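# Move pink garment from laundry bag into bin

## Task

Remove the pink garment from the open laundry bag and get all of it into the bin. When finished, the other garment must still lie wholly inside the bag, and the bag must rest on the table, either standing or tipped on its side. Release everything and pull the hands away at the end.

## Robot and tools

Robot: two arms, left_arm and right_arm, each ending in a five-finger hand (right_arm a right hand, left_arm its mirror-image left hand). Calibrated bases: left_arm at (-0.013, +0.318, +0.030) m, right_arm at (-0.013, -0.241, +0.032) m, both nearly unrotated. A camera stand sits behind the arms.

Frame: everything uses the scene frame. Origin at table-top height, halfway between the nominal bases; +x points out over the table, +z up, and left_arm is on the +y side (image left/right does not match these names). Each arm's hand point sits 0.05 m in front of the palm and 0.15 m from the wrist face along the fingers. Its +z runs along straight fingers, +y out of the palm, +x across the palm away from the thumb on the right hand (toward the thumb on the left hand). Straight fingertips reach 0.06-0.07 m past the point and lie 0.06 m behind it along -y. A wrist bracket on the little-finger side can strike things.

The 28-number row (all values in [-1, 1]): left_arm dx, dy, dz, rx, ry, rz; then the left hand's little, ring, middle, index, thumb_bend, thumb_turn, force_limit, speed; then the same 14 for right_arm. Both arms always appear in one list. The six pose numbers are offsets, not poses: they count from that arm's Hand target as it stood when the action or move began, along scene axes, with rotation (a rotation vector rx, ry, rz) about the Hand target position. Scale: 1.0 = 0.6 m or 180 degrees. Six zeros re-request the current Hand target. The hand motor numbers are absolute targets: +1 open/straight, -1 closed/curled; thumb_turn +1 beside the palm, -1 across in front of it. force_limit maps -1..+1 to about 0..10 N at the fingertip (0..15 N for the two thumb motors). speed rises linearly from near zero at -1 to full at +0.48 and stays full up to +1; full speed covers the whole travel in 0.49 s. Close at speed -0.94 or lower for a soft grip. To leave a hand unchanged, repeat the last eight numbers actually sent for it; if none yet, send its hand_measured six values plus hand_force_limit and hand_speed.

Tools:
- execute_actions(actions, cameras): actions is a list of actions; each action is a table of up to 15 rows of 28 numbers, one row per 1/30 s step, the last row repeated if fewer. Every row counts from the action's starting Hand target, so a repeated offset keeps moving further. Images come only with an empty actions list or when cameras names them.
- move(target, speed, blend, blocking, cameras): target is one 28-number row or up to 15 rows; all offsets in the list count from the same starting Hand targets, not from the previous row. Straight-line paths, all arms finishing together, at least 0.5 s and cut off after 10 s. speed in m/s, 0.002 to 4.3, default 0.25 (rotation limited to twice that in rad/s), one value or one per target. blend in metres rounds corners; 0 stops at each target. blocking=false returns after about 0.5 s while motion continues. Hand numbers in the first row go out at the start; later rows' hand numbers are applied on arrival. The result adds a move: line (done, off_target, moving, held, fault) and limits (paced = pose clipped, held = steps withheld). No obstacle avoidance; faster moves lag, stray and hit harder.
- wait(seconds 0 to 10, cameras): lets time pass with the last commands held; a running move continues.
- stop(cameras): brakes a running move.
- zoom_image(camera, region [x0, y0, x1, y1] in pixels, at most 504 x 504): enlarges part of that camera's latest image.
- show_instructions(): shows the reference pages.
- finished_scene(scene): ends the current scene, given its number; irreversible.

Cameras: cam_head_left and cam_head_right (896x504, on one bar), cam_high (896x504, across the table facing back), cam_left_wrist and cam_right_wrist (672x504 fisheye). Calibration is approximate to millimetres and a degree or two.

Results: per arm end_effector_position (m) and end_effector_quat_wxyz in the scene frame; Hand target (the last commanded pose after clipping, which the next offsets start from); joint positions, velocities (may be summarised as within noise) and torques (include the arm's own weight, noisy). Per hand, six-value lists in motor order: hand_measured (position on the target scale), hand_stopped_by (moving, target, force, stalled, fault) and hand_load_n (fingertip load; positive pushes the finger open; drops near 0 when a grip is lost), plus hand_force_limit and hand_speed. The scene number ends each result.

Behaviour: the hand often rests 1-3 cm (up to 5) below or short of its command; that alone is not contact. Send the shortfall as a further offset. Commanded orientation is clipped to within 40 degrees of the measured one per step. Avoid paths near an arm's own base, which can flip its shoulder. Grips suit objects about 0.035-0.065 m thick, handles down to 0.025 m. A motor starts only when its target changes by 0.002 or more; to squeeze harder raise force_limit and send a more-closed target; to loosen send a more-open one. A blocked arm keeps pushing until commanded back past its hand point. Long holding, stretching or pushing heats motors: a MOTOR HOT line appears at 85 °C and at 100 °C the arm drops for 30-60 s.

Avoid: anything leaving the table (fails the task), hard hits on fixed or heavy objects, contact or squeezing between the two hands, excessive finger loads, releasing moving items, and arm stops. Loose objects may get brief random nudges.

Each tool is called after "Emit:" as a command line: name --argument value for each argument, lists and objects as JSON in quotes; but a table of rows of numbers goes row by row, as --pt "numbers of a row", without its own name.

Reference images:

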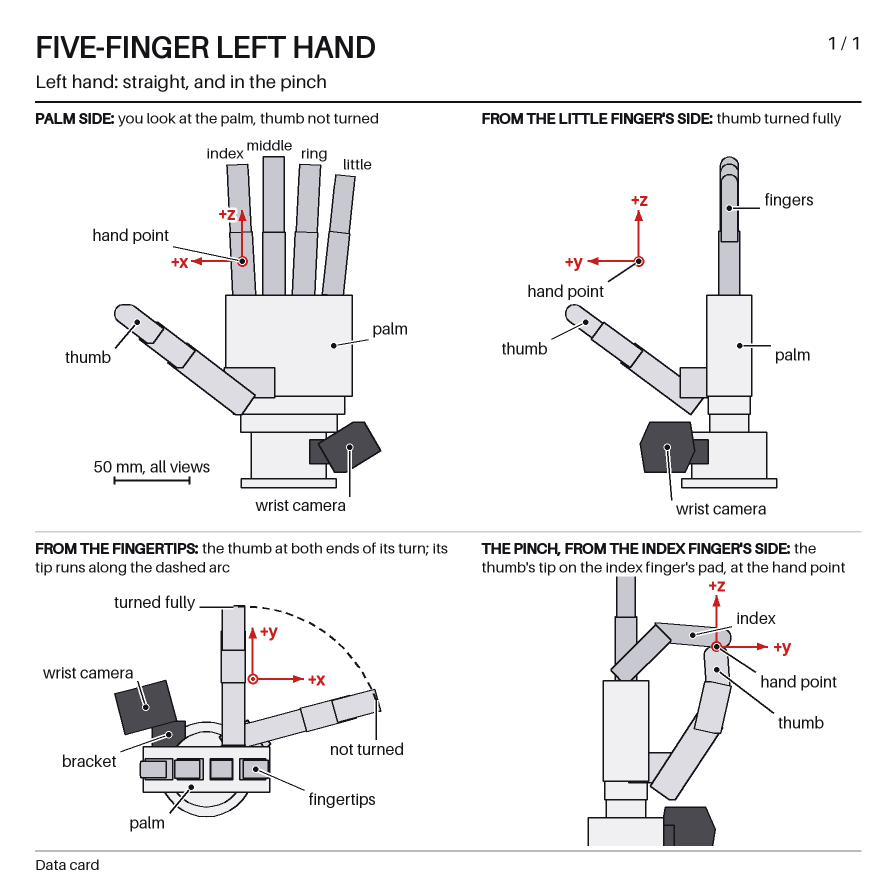

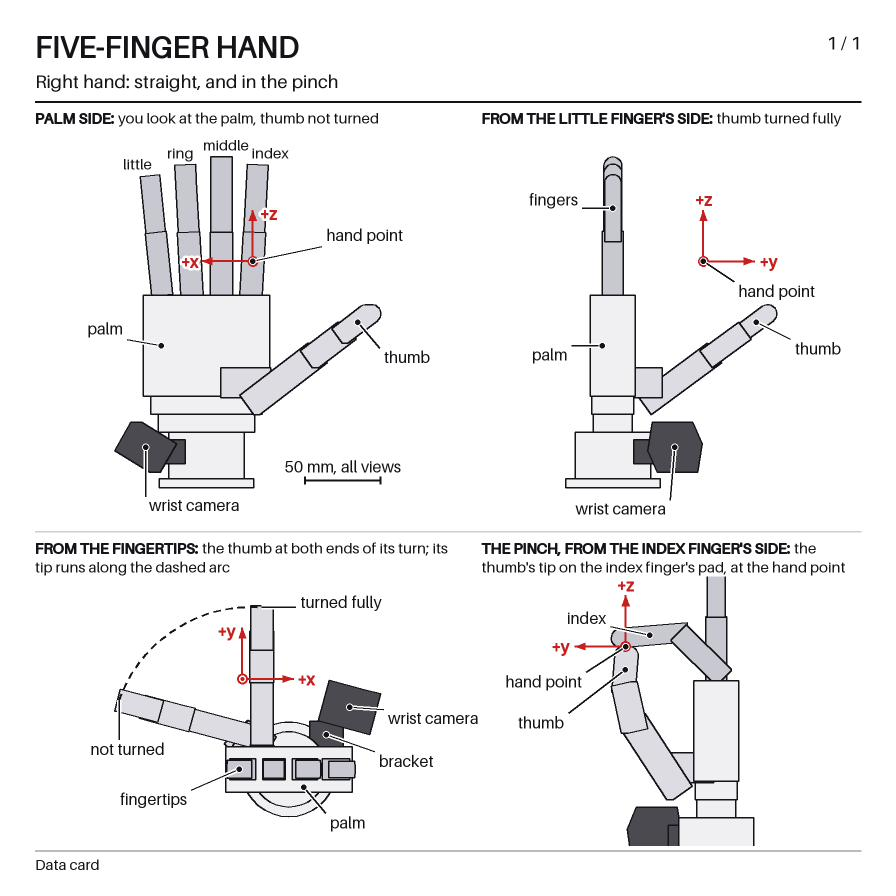

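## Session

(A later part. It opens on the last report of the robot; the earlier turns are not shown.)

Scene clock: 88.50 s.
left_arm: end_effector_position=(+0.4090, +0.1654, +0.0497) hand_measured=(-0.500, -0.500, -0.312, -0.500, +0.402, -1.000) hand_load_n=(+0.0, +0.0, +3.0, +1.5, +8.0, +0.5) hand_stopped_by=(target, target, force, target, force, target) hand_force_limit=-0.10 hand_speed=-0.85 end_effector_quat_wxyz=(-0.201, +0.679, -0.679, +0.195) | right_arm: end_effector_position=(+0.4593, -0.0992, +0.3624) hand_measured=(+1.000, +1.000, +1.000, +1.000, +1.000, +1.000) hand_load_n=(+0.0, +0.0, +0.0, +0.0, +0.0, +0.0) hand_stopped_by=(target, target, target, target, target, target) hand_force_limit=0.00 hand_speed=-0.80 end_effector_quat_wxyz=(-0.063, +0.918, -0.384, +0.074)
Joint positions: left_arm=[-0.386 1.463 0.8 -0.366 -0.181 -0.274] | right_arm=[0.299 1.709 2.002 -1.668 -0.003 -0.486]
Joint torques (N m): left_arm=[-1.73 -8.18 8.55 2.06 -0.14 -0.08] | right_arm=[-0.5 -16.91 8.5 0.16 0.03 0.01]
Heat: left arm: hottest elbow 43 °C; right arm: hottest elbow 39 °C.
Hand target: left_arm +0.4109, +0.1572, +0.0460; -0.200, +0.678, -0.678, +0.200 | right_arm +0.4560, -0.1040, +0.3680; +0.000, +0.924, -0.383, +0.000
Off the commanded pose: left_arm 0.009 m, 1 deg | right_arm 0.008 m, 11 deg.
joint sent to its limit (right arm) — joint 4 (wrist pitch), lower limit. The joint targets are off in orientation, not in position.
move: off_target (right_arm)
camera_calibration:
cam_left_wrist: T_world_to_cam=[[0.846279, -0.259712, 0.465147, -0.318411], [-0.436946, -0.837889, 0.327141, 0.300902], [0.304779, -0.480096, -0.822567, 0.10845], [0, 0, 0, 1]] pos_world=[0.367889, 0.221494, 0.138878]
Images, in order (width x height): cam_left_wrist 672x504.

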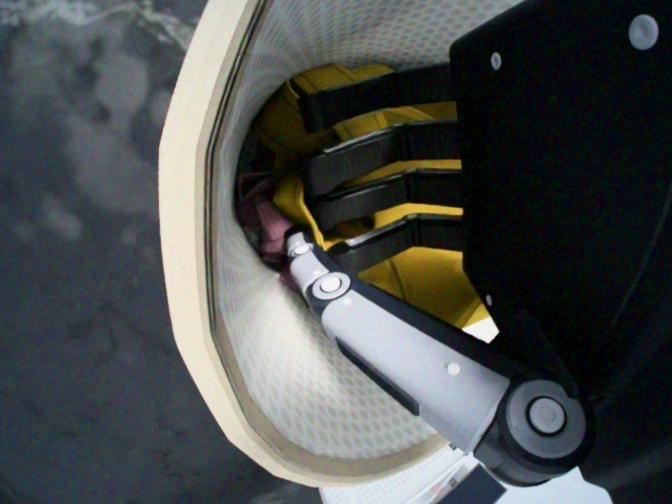

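Emit:
move --target '[0.01,0,0.1,0,0,0,-0.5,-0.5,-0.5,-0.5,-0.1,-1,-0.1,-0.85,0,0,0,0,0,0,1,1,1,1,1,1,0,-0.8]' --cameras '["cam_left_wrist","cam_high"]' --speed 0.08

Emit:
zoom_image --camera "cam_left_wrist" --region '[180, 50, 480, 290]'

Scene clock: 90.20 s.
left_arm: end_effector_position=(+0.4000, +0.1684, +0.0819) hand_measured=(-0.500, -0.500, -0.312, -0.500, +0.402, -1.000) hand_load_n=(+0.0, +0.0, +2.5, +1.5, +7.0, +0.0) hand_stopped_by=(target, target, force, target, force, target) hand_force_limit=-0.10 hand_speed=-0.85 end_effector_quat_wxyz=(-0.193, +0.681, -0.684, +0.178) | right_arm: end_effector_position=(+0.4593, -0.0992, +0.3624) hand_measured=(+1.000, +1.000, +1.000, +1.000, +1.000, +1.000) hand_load_n=(+0.0, +0.0, +0.0, +0.0, +0.0, +0.0) hand_stopped_by=(target, target, target, target, target, target) hand_force_limit=0.00 hand_speed=-0.80 end_effector_quat_wxyz=(-0.063, +0.918, -0.384, +0.074)
Joint positions: left_arm=[-0.386 1.402 0.851 -0.517 -0.181 -0.274] | right_arm=[0.299 1.709 2.002 -1.668 -0.003 -0.486]
Joint torques (N m): left_arm=[-0.97 -10.52 13.27 0.38 -0.09 -0.06] | right_arm=[-0.44 -16.91 8.5 0.14 0.03 0.01]
Heat: left arm: hottest elbow 42 °C; right arm: hottest elbow 39 °C.
Hand target: left_arm +0.4169, +0.1572, +0.1061; -0.200, +0.678, -0.678, +0.201 | right_arm +0.4560, -0.1040, +0.3680; +0.000, +0.924, -0.383, +0.000
Off the commanded pose: left_arm 0.032 m, 3 deg | right_arm 0.008 m, 11 deg.
joint sent to its limit (right arm) — joint 4 (wrist pitch), lower limit. The joint targets are off in orientation, not in position.
move: off_target (left_arm, right_arm)
camera_calibration:
cam_left_wrist: T_world_to_cam=[[0.863127, -0.265323, 0.429668, -0.327829], [-0.424509, -0.842044, 0.332796, 0.284279], [0.273502, -0.469643, -0.839424, 0.151263], [0, 0, 0, 1]] pos_world=[0.362267, 0.223435, 0.173225]
Images, in order (width x height): cam_high 896x504, cam_left_wrist 672x504.

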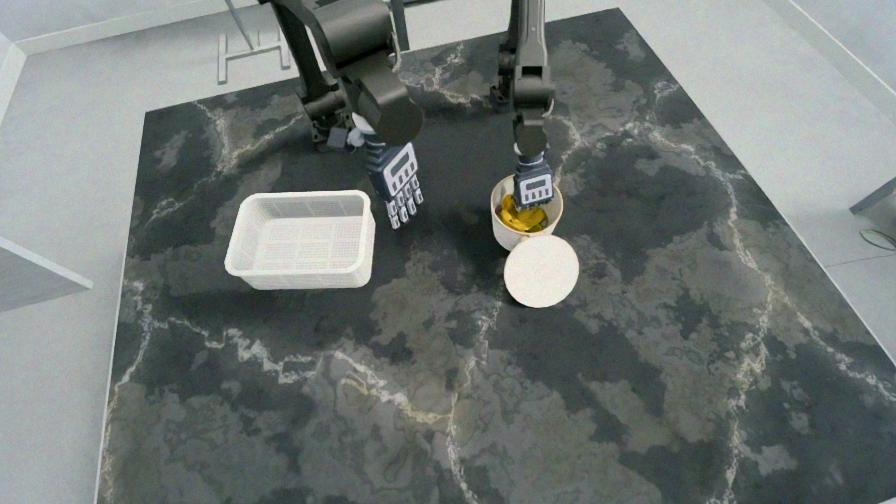

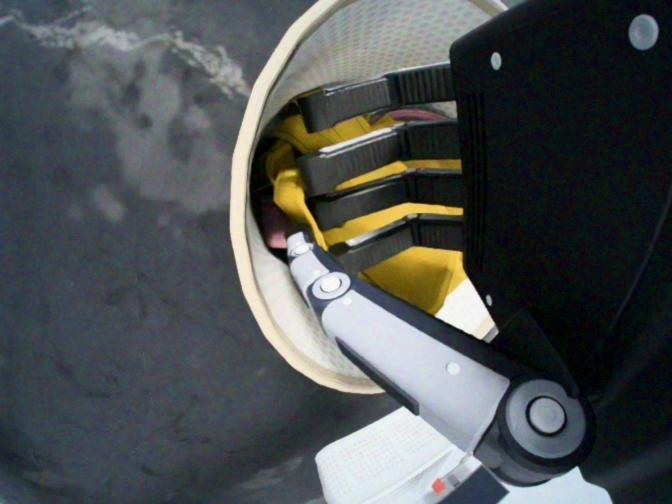

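Scaled by 1.680 from the camera's 672x504 image, which has a finer 960x720 frame.

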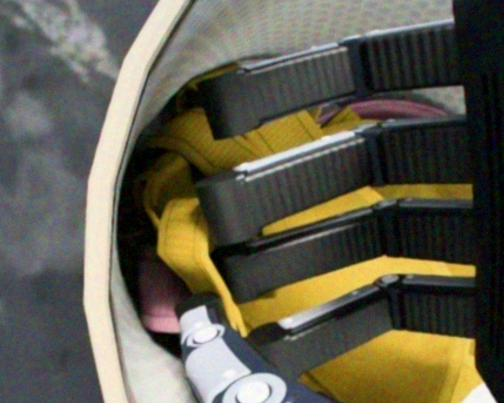

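Emit:
move --target '[0.03,0,0.15,0,0,0,-0.5,-0.5,-0.5,-0.5,-0.1,-1,-0.1,-0.85,0,0,0,0,0,0,1,1,1,1,1,1,0,-0.8]' --cameras '["cam_left_wrist","cam_high","cam_head_right"]' --speed 0.08

Emit:
zoom_image --camera "cam_left_wrist" --region '[180, 50, 480, 290]'

Emit:
zoom_image --camera "cam_high" --region '[470, 120, 610, 290]'

Scene clock: 92.27 s.
left_arm: end_effector_position=(+0.4185, +0.1609, +0.1663) hand_measured=(-0.500, -0.500, -0.312, -0.500, +0.402, -1.000) hand_load_n=(+0.0, +0.0, +2.0, +2.0, +8.0, +0.0) hand_stopped_by=(target, target, force, target, force, target) hand_force_limit=-0.10 hand_speed=-0.85 end_effector_quat_wxyz=(-0.189, +0.681, -0.685, +0.177) | right_arm: end_effector_position=(+0.4593, -0.0992, +0.3624) hand_measured=(+1.000, +1.000, +1.000, +1.000, +1.000, +1.000) hand_load_n=(+0.0, +0.0, +0.0, +0.0, +0.0, +0.0) hand_stopped_by=(target, target, target, target, target, target) hand_force_limit=0.00 hand_speed=-0.80 end_effector_quat_wxyz=(-0.063, +0.918, -0.384, +0.074)
Joint positions: left_arm=[-0.386 1.357 1.052 -0.769 -0.174 -0.274] | right_arm=[0.299 1.709 2.002 -1.668 -0.003 -0.486]
Joint torques (N m): left_arm=[-0.32 -10.64 14.95 0.59 0 0.09] | right_arm=[-0.5 -16.91 8.47 0.16 0.03 0.01]
Heat: left arm: hottest elbow 43 °C; right arm: hottest elbow 39 °C.
Hand target: left_arm +0.4349, +0.1571, +0.1961; -0.200, +0.678, -0.678, +0.201 | right_arm +0.4560, -0.1040, +0.3680; +0.000, +0.924, -0.383, +0.000
Off the commanded pose: left_arm 0.034 m, 3 deg | right_arm 0.008 m, 11 deg.
joint sent to its limit (right arm) — joint 4 (wrist pitch), lower limit. The joint targets are off in orientation, not in position.
move: off_target (left_arm, right_arm)
camera_calibration:
cam_left_wrist: T_world_to_cam=[[0.865532, -0.266576, 0.424018, -0.381933], [-0.424507, -0.839728, 0.338601, 0.256396], [0.265797, -0.473069, -0.839975, 0.217375], [0, 0, 0, 1]] pos_world=[0.38164, 0.216322, 0.25772]
Images, in order (width x height): cam_head_right 896x504, cam_high 896x504, cam_left_wrist 672x504.

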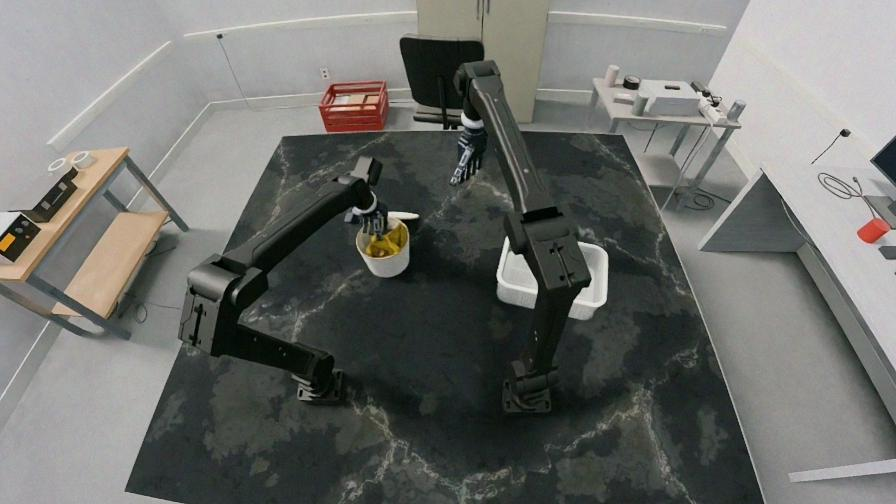

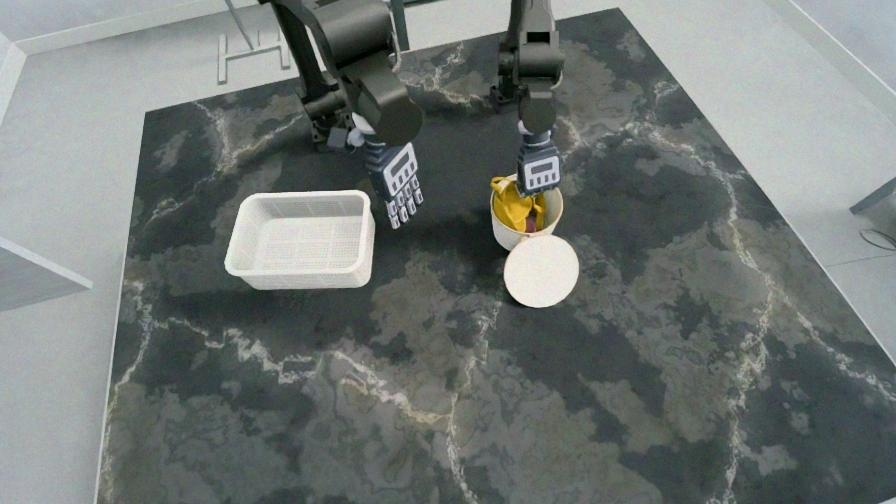

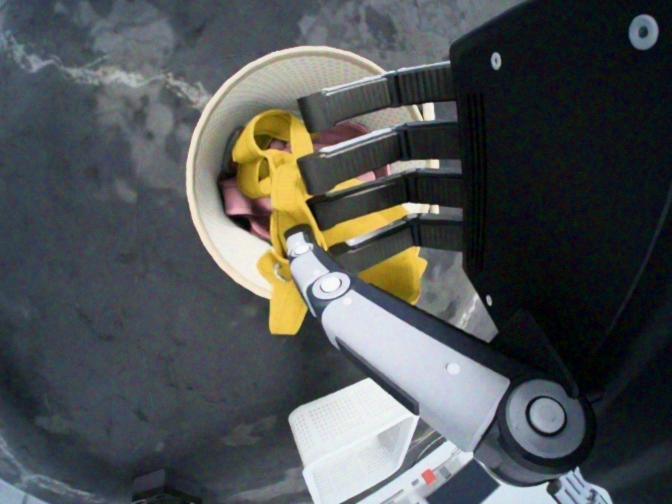

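Scaled by 1.680 from the camera's 672x504 image, which has a finer 960x720 frame.

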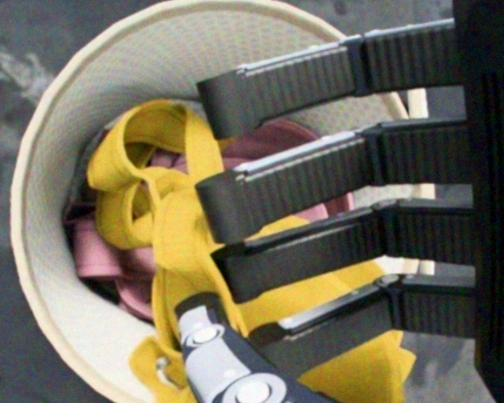

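Scaled by 2.965 from the camera's 896x504 image, which has a finer 1280x720 frame.

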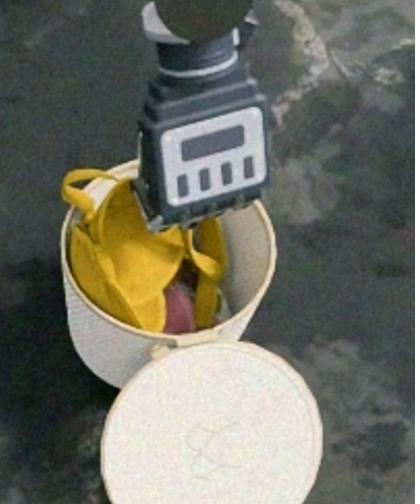

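Emit:
move --pt "0.0 0 0.2 0 0 0 -0.5 -0.5 -0.5 -0.5 -0.1 -1 -0.1 -0.85 0 0 0 0 0 0 1 1 1 1 1 1 0 -0.8" --pt "-0.15 0.4 0.17 0 0 0 -0.5 -0.5 -0.5 -0.5 -0.1 -1 -0.1 -0.85 0 0 0 0 0 0 1 1 1 1 1 1 0 -0.8" --cameras '["cam_left_wrist","cam_high","cam_head_right"]' --speed 0.12 --blend 0.01

Emit:
zoom_image --camera "cam_high" --region '[470, 120, 650, 290]'

Scene clock: 96.90 s.
left_arm: end_effector_position=(+0.3497, +0.3933, +0.2916) hand_measured=(-0.500, -0.500, -0.312, -0.500, +0.402, -1.000) hand_load_n=(+0.0, +0.5, +2.0, +2.0, +8.5, -0.5) hand_stopped_by=(target, target, force, target, force, target) hand_force_limit=-0.10 hand_speed=-0.85 end_effector_quat_wxyz=(-0.195, +0.680, -0.678, +0.200) | right_arm: end_effector_position=(+0.4593, -0.0992, +0.3624) hand_measured=(+1.000, +1.000, +1.000, +1.000, +1.000, +1.000) hand_load_n=(+0.0, +0.0, +0.0, +0.0, -0.5, +0.0) hand_stopped_by=(target, target, target, target, target, target) hand_force_limit=0.00 hand_speed=-0.80 end_effector_quat_wxyz=(-0.063, +0.918, -0.384, +0.074)
Joint positions: left_arm=[0.274 1.092 1.153 -1.093 0.183 0.281] | right_arm=[0.299 1.709 2.002 -1.668 -0.003 -0.486]
Joint torques (N m): left_arm=[0.09 -6.71 10.92 0.64 0.24 0.22] | right_arm=[-0.5 -16.91 8.49 0.16 0.03 0.01]
Heat: left arm: hottest elbow 43 °C; right arm: hottest elbow 40 °C.
Hand target: left_arm +0.3448, +0.3972, +0.2981; -0.200, +0.678, -0.678, +0.200 | right_arm +0.4560, -0.1040, +0.3680; +0.000, +0.924, -0.383, +0.000
Off the commanded pose: left_arm 0.009 m, 1 deg | right_arm 0.008 m, 11 deg.
joint sent to its limit (right arm) — joint 4 (wrist pitch), lower limit. The joint targets are off in orientation, not in position.
move: off_target (right_arm)
camera_calibration:
cam_left_wrist: T_world_to_cam=[[0.847257, -0.252503, 0.46733, -0.325347], [-0.436652, -0.832061, 0.342068, 0.380218], [0.302473, -0.49388, -0.815226, 0.439028], [0, 0, 0, 1]] pos_world=[0.308881, 0.45104, 0.379891]
Images, in order (width x height): cam_head_right 896x504, cam_high 896x504, cam_left_wrist 672x504.

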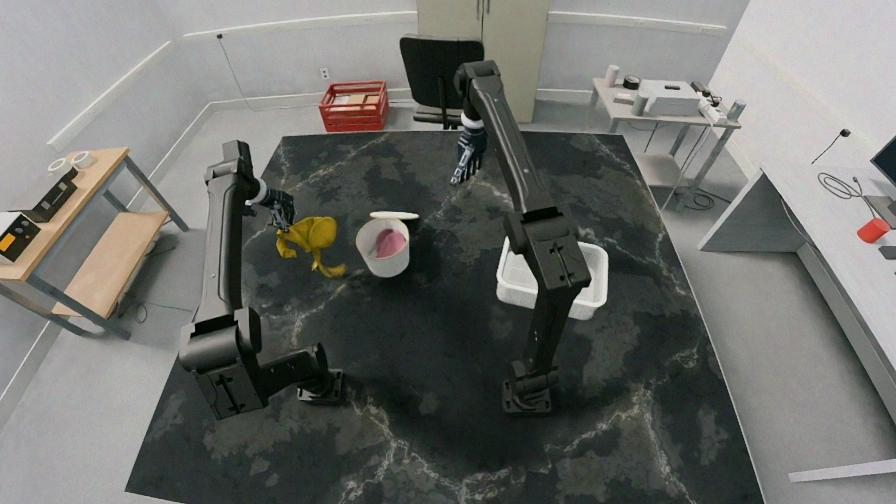

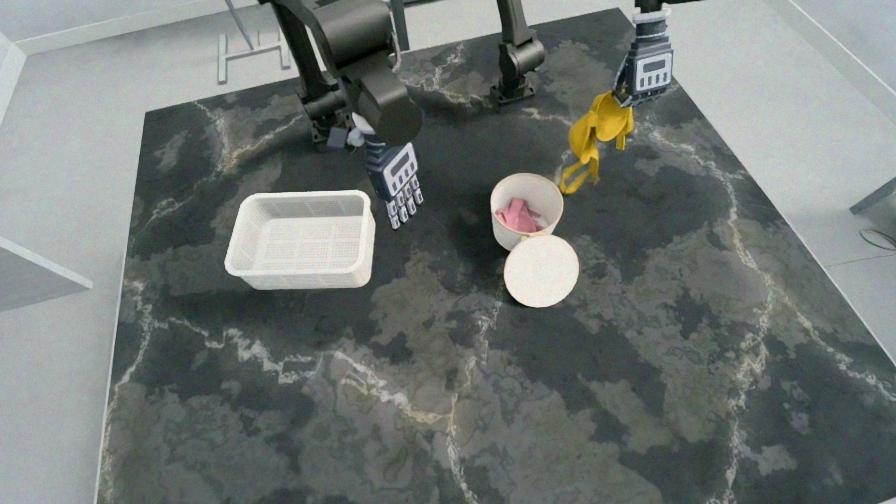

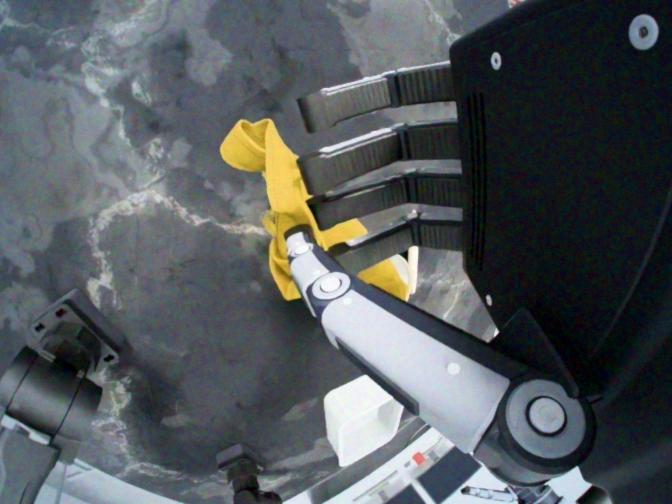

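Scaled by 2.800 from the camera's 896x504 image, which has a finer 1280x720 frame.

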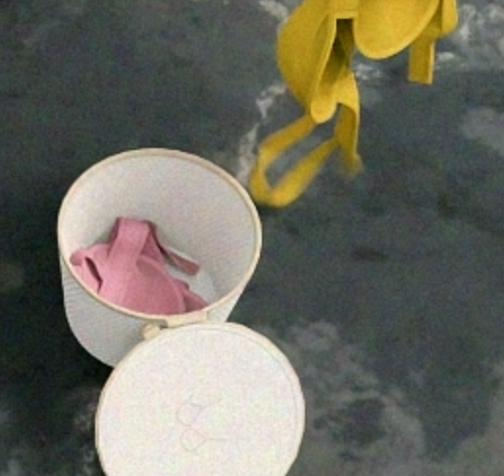

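Emit:
move --target '[0,0,0,0,0,0,-0.5,-0.5,-0.5,-0.5,-0.1,-1,-0.1,-0.85,-0.077,0.423,-0.247,0.1073,-0.128,-0.0542,-0.1,-0.1,-0.1,-0.1,0.7,-1,0,0]' --cameras '["cam_right_wrist","cam_high","cam_head_right"]' --speed 0.15

Emit:
zoom_image --camera "cam_high" --region '[470, 120, 650, 290]'

Scene clock: 101.77 s.
left_arm: end_effector_position=(+0.3497, +0.3934, +0.2916) hand_measured=(-0.500, -0.500, -0.312, -0.500, +0.402, -1.000) hand_load_n=(+0.0, +0.0, +2.0, +2.0, +8.5, +0.0) hand_stopped_by=(target, target, force, target, force, target) hand_force_limit=-0.10 hand_speed=-0.85 end_effector_quat_wxyz=(-0.195, +0.680, -0.678, +0.200) | right_arm: end_effector_position=(+0.4091, +0.1441, +0.2235) hand_measured=(-0.100, -0.100, -0.100, -0.100, +0.700, -1.000) hand_load_n=(+0.0, +0.0, +0.0, +0.0, +0.0, +0.0) hand_stopped_by=(target, target, target, target, target, target) hand_force_limit=0.00 hand_speed=0.00 end_effector_quat_wxyz=(-0.227, +0.858, -0.445, +0.120)
Joint positions: left_arm=[0.274 1.092 1.153 -1.093 0.183 0.282] | right_arm=[0.7 1.621 1.487 -0.92 0.043 0.069]
Joint torques (N m): left_arm=[0.56 -6.65 11.06 0.55 0.25 0.21] | right_arm=[0.38 -14.92 9.21 1.63 0.07 0.2]
Heat: left arm: hottest elbow 44 °C; right arm: hottest elbow 39 °C.
Hand target: left_arm +0.3448, +0.3972, +0.2981; -0.200, +0.678, -0.678, +0.200 | right_arm +0.4098, +0.1498, +0.2198; -0.230, +0.856, -0.447, +0.120
Off the commanded pose: left_arm 0.009 m, 1 deg | right_arm 0.007 m, 0 deg.
move: done
camera_calibration:
cam_right_wrist: T_world_to_cam=[[-0.585131, -0.664358, -0.465026, 0.436596], [-0.810703, 0.493049, 0.315696, 0.196305], [0.0195456, 0.561722, -0.827095, 0.206844], [0, 0, 0, 1]] pos_world=[0.410568, 0.0770791, 0.312135]
Images, in order (width x height): cam_head_right 896x504, cam_high 896x504, cam_right_wrist 672x504.

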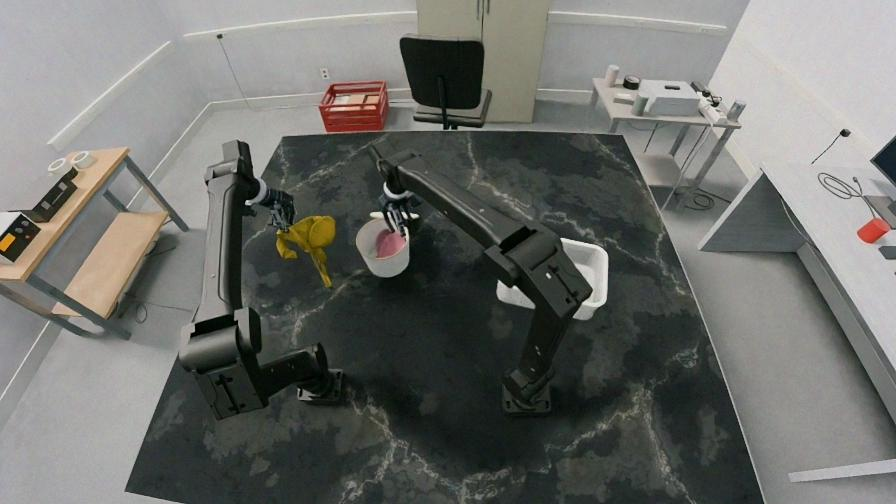

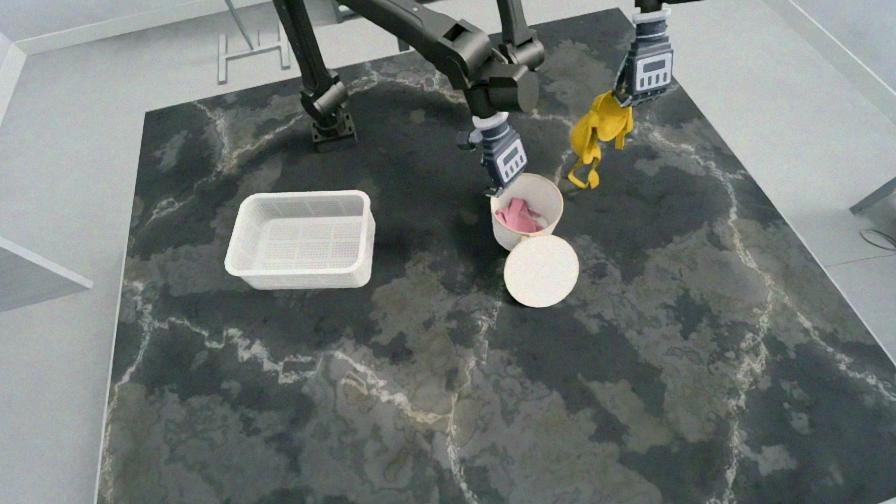

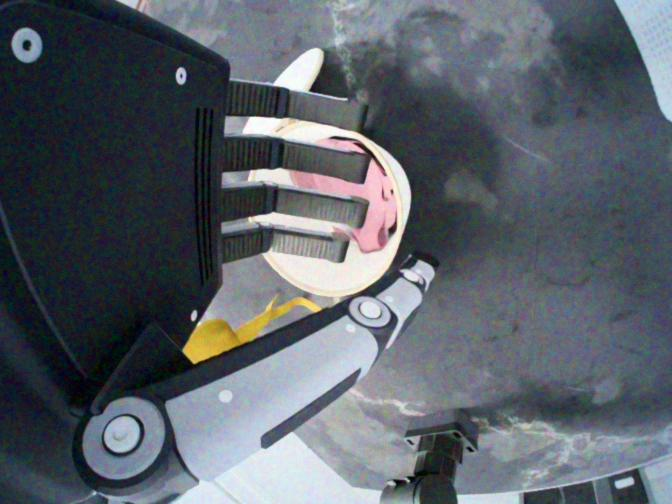

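Scaled by 2.800 from the camera's 896x504 image, which has a finer 1280x720 frame.

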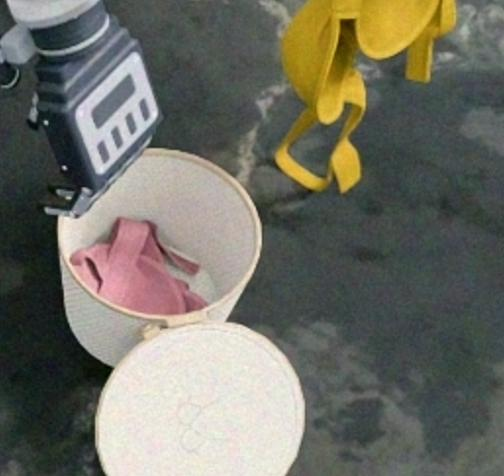

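Emit:
zoom_image --camera "cam_right_wrist" --region '[230, 90, 430, 310]'

Scaled by 2.291 from the camera's 672x504 image, which has a finer 960x720 frame.

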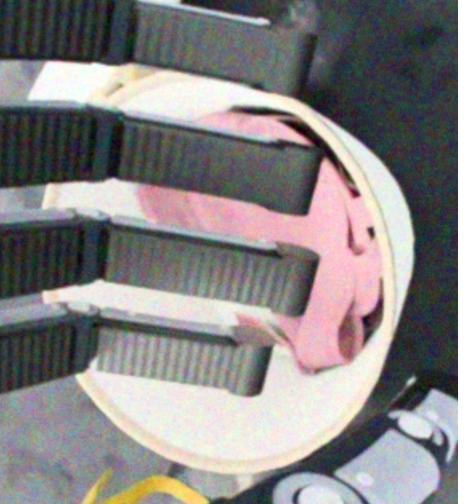

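Emit:
move --target '[0,0,0,0,0,0,-0.5,-0.5,-0.5,-0.5,-0.1,-1,-0.1,-0.85,0,0.025,-0.05,-0.026,0.0136,0.306,-0.1,-0.1,-0.1,-0.1,0.7,-1,0,0]' --cameras '["cam_right_wrist","cam_high","cam_head_left"]' --speed 0.15

Emit:
zoom_image --camera "cam_high" --region '[470, 120, 650, 290]'

Emit:
zoom_image --camera "cam_right_wrist" --region '[230, 60, 480, 310]'

Scene clock: 110.17 s.
left_arm: end_effector_position=(+0.3497, +0.3934, +0.2916) hand_measured=(-0.500, -0.500, -0.312, -0.500, +0.402, -1.000) hand_load_n=(+0.0, +0.0, +2.0, +2.0, +8.0, -0.5) hand_stopped_by=(target, target, force, target, force, target) hand_force_limit=-0.10 hand_speed=-0.85 end_effector_quat_wxyz=(-0.195, +0.680, -0.678, +0.200) | right_arm: end_effector_position=(+0.3998, +0.1551, +0.1856) hand_measured=(-0.100, -0.100, -0.100, -0.100, +0.700, -1.000) hand_load_n=(+0.0, +0.0, +0.0, +0.0, +0.0, +0.0) hand_stopped_by=(target, target, target, target, target, target) hand_force_limit=0.00 hand_speed=0.00 end_effector_quat_wxyz=(-0.212, +0.977, -0.007, -0.004)
Joint positions: left_arm=[0.274 1.092 1.153 -1.093 0.183 0.282] | right_arm=[0.7 1.818 1.674 -1.148 -0.327 -0.816]
Joint torques (N m): left_arm=[0.44 -7 11.06 0.55 0.29 0.21] | right_arm=[0.03 -16.21 12.55 0.31 -0.43 0]
Heat: left arm: hottest elbow 44 °C; right arm: hottest elbow 39 °C.
Hand target: left_arm +0.3448, +0.3972, +0.2981; -0.200, +0.678, -0.678, +0.200 | right_arm +0.4098, +0.1649, +0.1898; -0.216, +0.976, +0.000, +0.000
Off the commanded pose: left_arm 0.009 m, 1 deg | right_arm 0.015 m, 1 deg.
move: off_target (right_arm)
camera_calibration:
cam_right_wrist: T_world_to_cam=[[0.190153, -0.902578, -0.386257, 0.133153], [-0.868742, -0.337958, 0.362038, 0.338816], [-0.457306, 0.266715, -0.848372, 0.409879], [0, 0, 0, 1]] pos_world=[0.456464, 0.125366, 0.276496]
Images, in order (width x height): cam_head_left 896x504, cam_high 896x504, cam_right_wrist 672x504.

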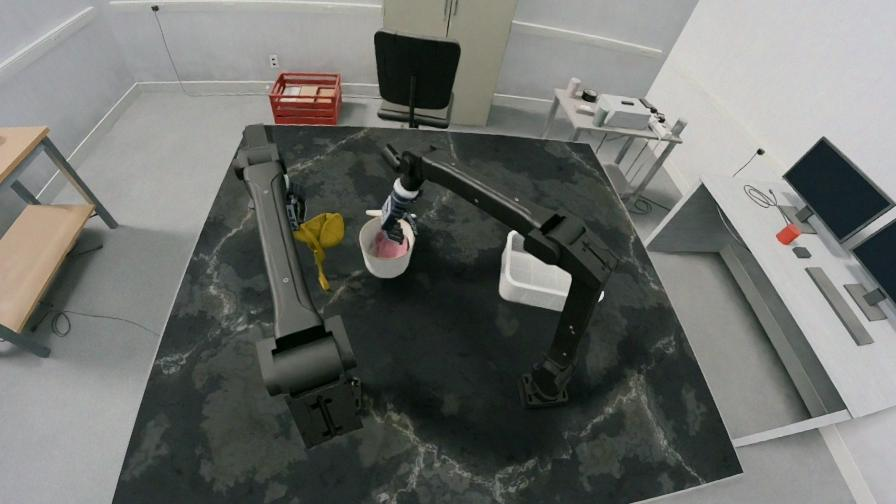

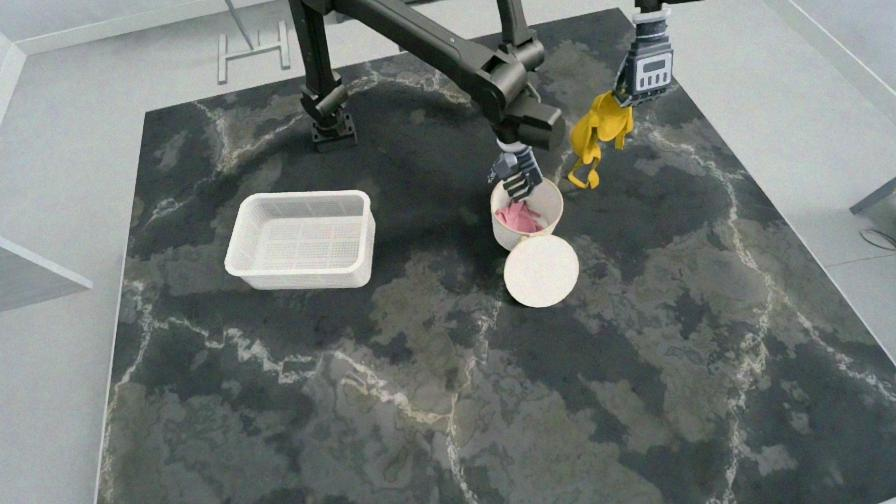

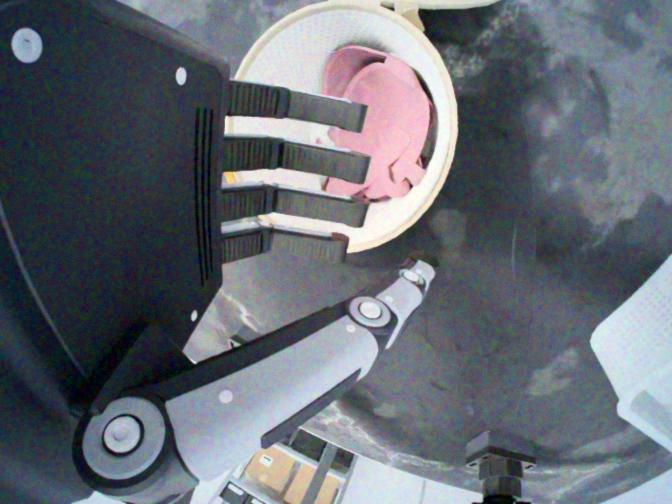

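Scaled by 2.800 from the camera's 896x504 image, which has a finer 1280x720 frame.

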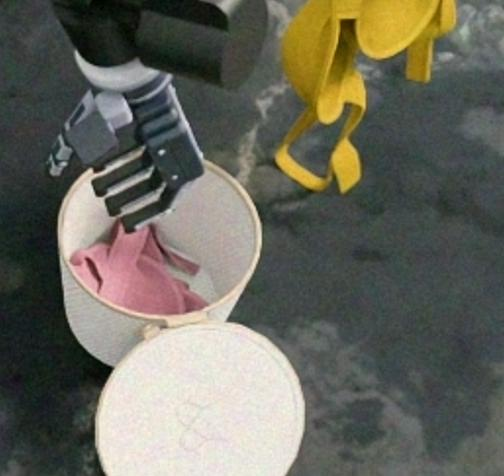

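Scaled by 2.016 from the camera's 672x504 image, which has a finer 960x720 frame.

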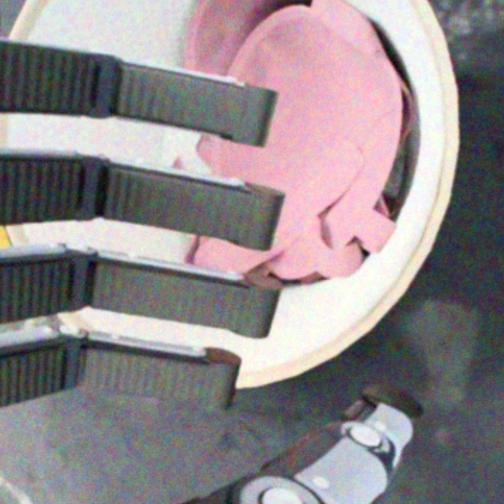

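Emit:
move --target '[0,0,0,0,0,0,-0.5,-0.5,-0.5,-0.5,-0.1,-1,-0.1,-0.85, 0.0417,0,0,0,0,0,-0.1,-0.1,-0.1,-0.1,0.7,-1,0,0]' --speed 0.15 --cameras '["all"]'

Scene clock: 113.27 s.
left_arm: end_effector_position=(+0.3497, +0.3934, +0.2916) hand_measured=(-0.500, -0.500, -0.312, -0.500, +0.402, -1.000) hand_load_n=(+0.0, +0.0, +2.0, +2.0, +8.0, -0.5) hand_stopped_by=(target, target, force, target, force, target) hand_force_limit=-0.10 hand_speed=-0.85 end_effector_quat_wxyz=(-0.195, +0.680, -0.678, +0.200) | right_arm: end_effector_position=(+0.4199, +0.1610, +0.1861) hand_measured=(-0.100, -0.100, -0.100, -0.100, +0.700, -1.000) hand_load_n=(+0.0, +0.0, +0.0, +0.0, +0.0, +0.0) hand_stopped_by=(target, target, target, target, target, target) hand_force_limit=0.00 hand_speed=0.00 end_effector_quat_wxyz=(-0.212, +0.977, -0.001, -0.006)
Joint positions: left_arm=[0.274 1.092 1.153 -1.093 0.183 0.282] | right_arm=[0.686 1.873 1.756 -1.183 -0.334 -0.843]
Joint torques (N m): left_arm=[0.5 -6.83 11.02 0.64 0.25 0.19] | right_arm=[-0.97 -17.14 12.53 0.17 -0.43 0.01]
Heat: left arm: hottest elbow 44 °C; right arm: hottest elbow 40 °C.
Hand target: left_arm +0.3448, +0.3972, +0.2981; -0.200, +0.678, -0.678, +0.200 | right_arm +0.4348, +0.1648, +0.1900; -0.216, +0.976, +0.000, +0.000
Off the commanded pose: left_arm 0.009 m, 1 deg | right_arm 0.016 m, 1 deg.
move: off_target (right_arm)
camera_calibration:
cam_left_wrist: T_world_to_cam=[[0.847051, -0.253287, 0.467279, -0.32491], [-0.437258, -0.831889, 0.34171, 0.380464], [0.302174, -0.493768, -0.815404, 0.439138], [0, 0, 0, 1]] pos_world=[0.30888, 0.451041, 0.379891]
cam_right_wrist: T_world_to_cam=[[0.201772, -0.900039, -0.386288, 0.129623], [-0.864321, -0.349136, 0.362011, 0.358078], [-0.460691, 0.260833, -0.848369, 0.420281], [0, 0, 0, 1]] pos_world=[0.476959, 0.13206, 0.276996]

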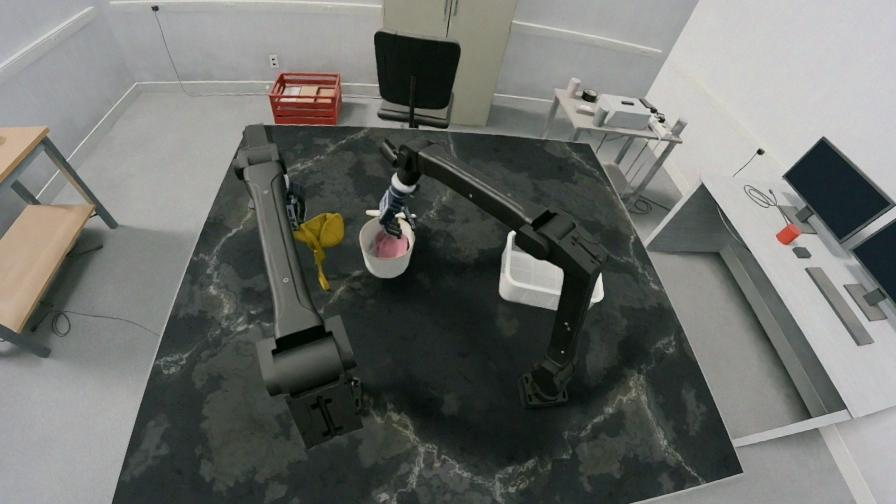

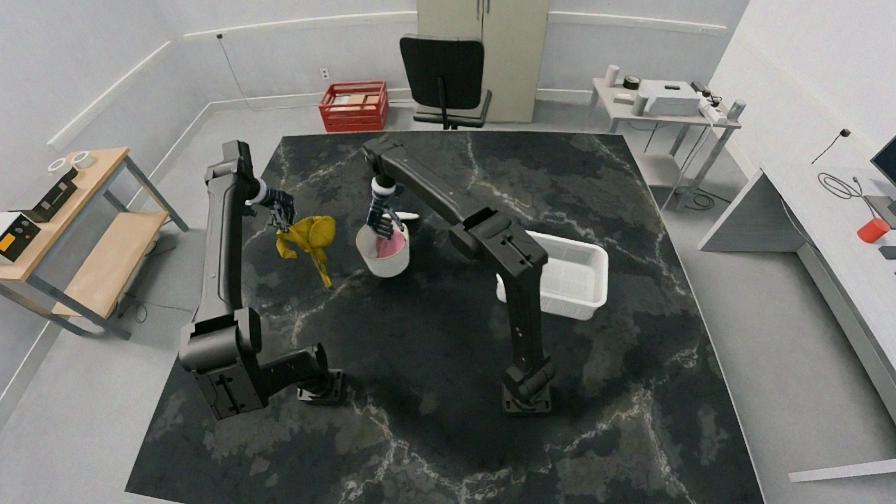

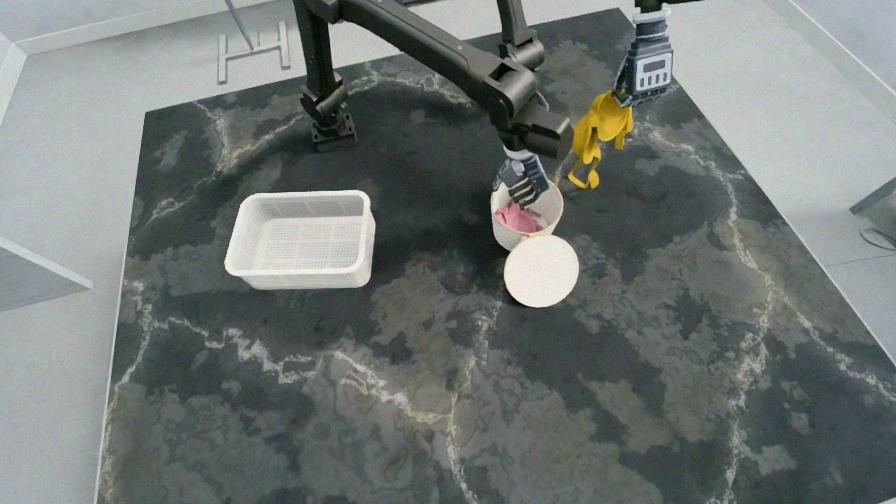

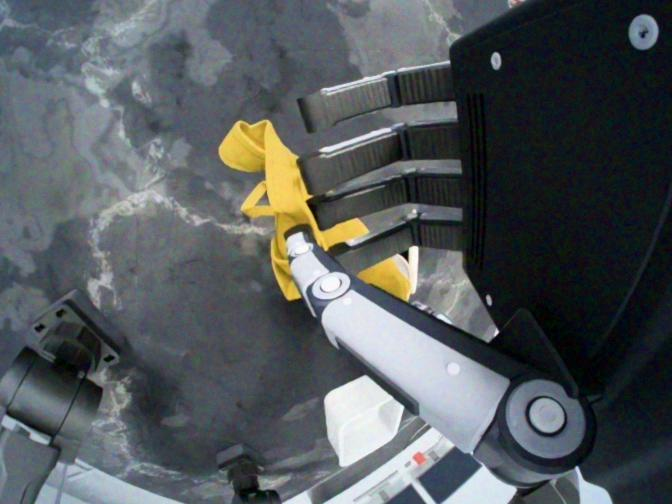

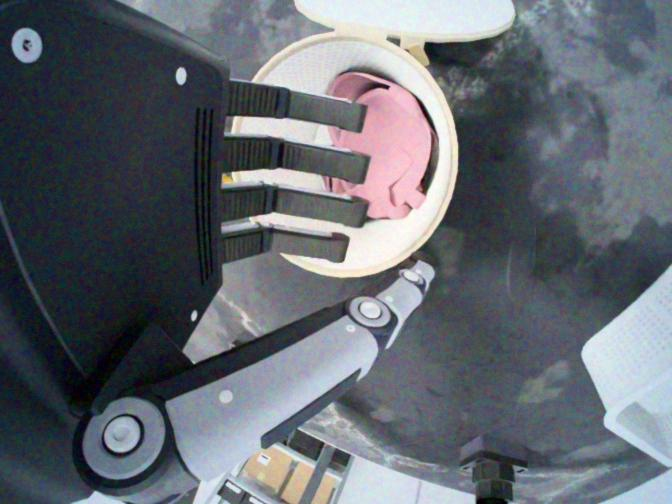

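Emit:
move --target '[0,0,0,0,0,0,-0.5,-0.5,-0.5,-0.5,-0.1,-1,-0.1,-0.85, -0.0083,-0.005,-0.13,0,0,0,-0.1,-0.1,-0.1,-0.1,0.7,-1,0,0]' --speed 0.1 --cameras '["cam_right_wrist","cam_high"]'

Emit:
zoom_image --camera "cam_high" --region '[440, 120, 640, 290]'

Scene clock: 116.87 s.
left_arm: end_effector_position=(+0.3497, +0.3934, +0.2916) hand_measured=(-0.500, -0.500, -0.312, -0.500, +0.402, -1.000) hand_load_n=(+0.0, +0.0, +2.0, +2.0, +8.0, +0.0) hand_stopped_by=(target, target, force, target, force, target) hand_force_limit=-0.10 hand_speed=-0.85 end_effector_quat_wxyz=(-0.195, +0.680, -0.678, +0.200) | right_arm: end_effector_position=(+0.4231, +0.1636, +0.1229) hand_measured=(-0.100, -0.100, -0.100, -0.100, +0.700, -1.000) hand_load_n=(+0.0, +0.0, +0.0, +0.0, +0.0, +0.0) hand_stopped_by=(target, target, target, target, target, target) hand_force_limit=0.00 hand_speed=0.00 end_effector_quat_wxyz=(-0.217, +0.976, +0.001, +0.001)
Joint positions: left_arm=[0.274 1.092 1.153 -1.093 0.183 0.282] | right_arm=[0.686 1.905 1.633 -1.011 -0.335 -0.844]
Joint torques (N m): left_arm=[0.38 -7.06 10.95 0.61 0.28 0.18] | right_arm=[-0.85 -17.55 8.79 1.22 -0.42 0.02]
Heat: left arm: hottest elbow 44 °C; right arm: hottest elbow 40 °C.
Hand target: left_arm +0.3448, +0.3972, +0.2981; -0.200, +0.678, -0.678, +0.200 | right_arm +0.4298, +0.1618, +0.1118; -0.216, +0.976, +0.000, +0.000
Off the commanded pose: left_arm 0.009 m, 1 deg | right_arm 0.013 m, 0 deg.
move: off_target (right_arm)
camera_calibration:
cam_right_wrist: T_world_to_cam=[[0.207629, -0.895433, -0.393815, 0.104582], [-0.86905, -0.353659, 0.345945, 0.389297], [-0.449047, 0.270416, -0.851606, 0.361416], [0, 0, 0, 1]] pos_world=[0.478897, 0.133591, 0.214295]
Images, in order (width x height): cam_high 896x504, cam_right_wrist 672x504.

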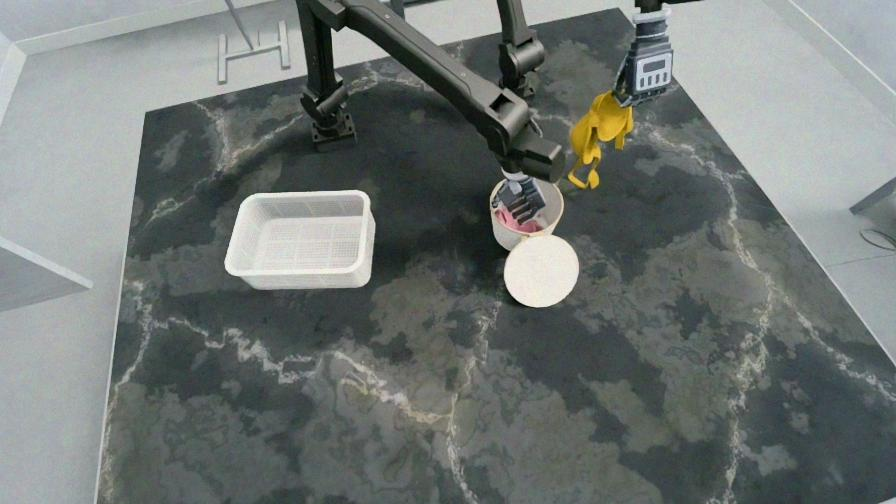

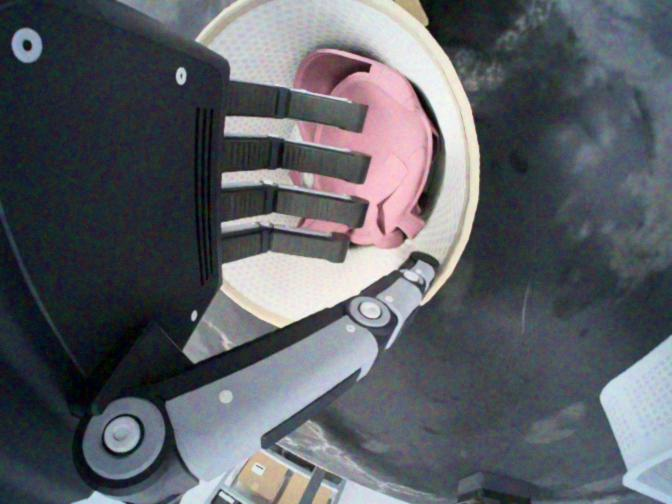

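Scaled by 2.520 from the camera's 896x504 image, which has a finer 1280x720 frame.

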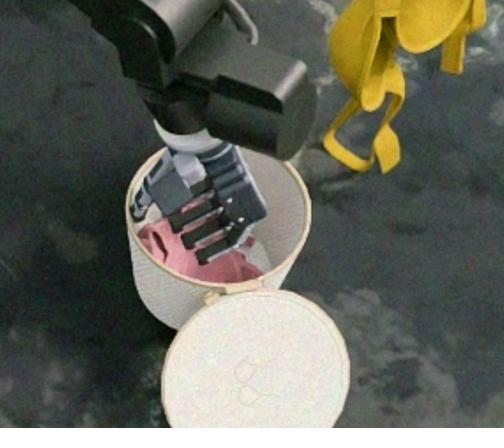

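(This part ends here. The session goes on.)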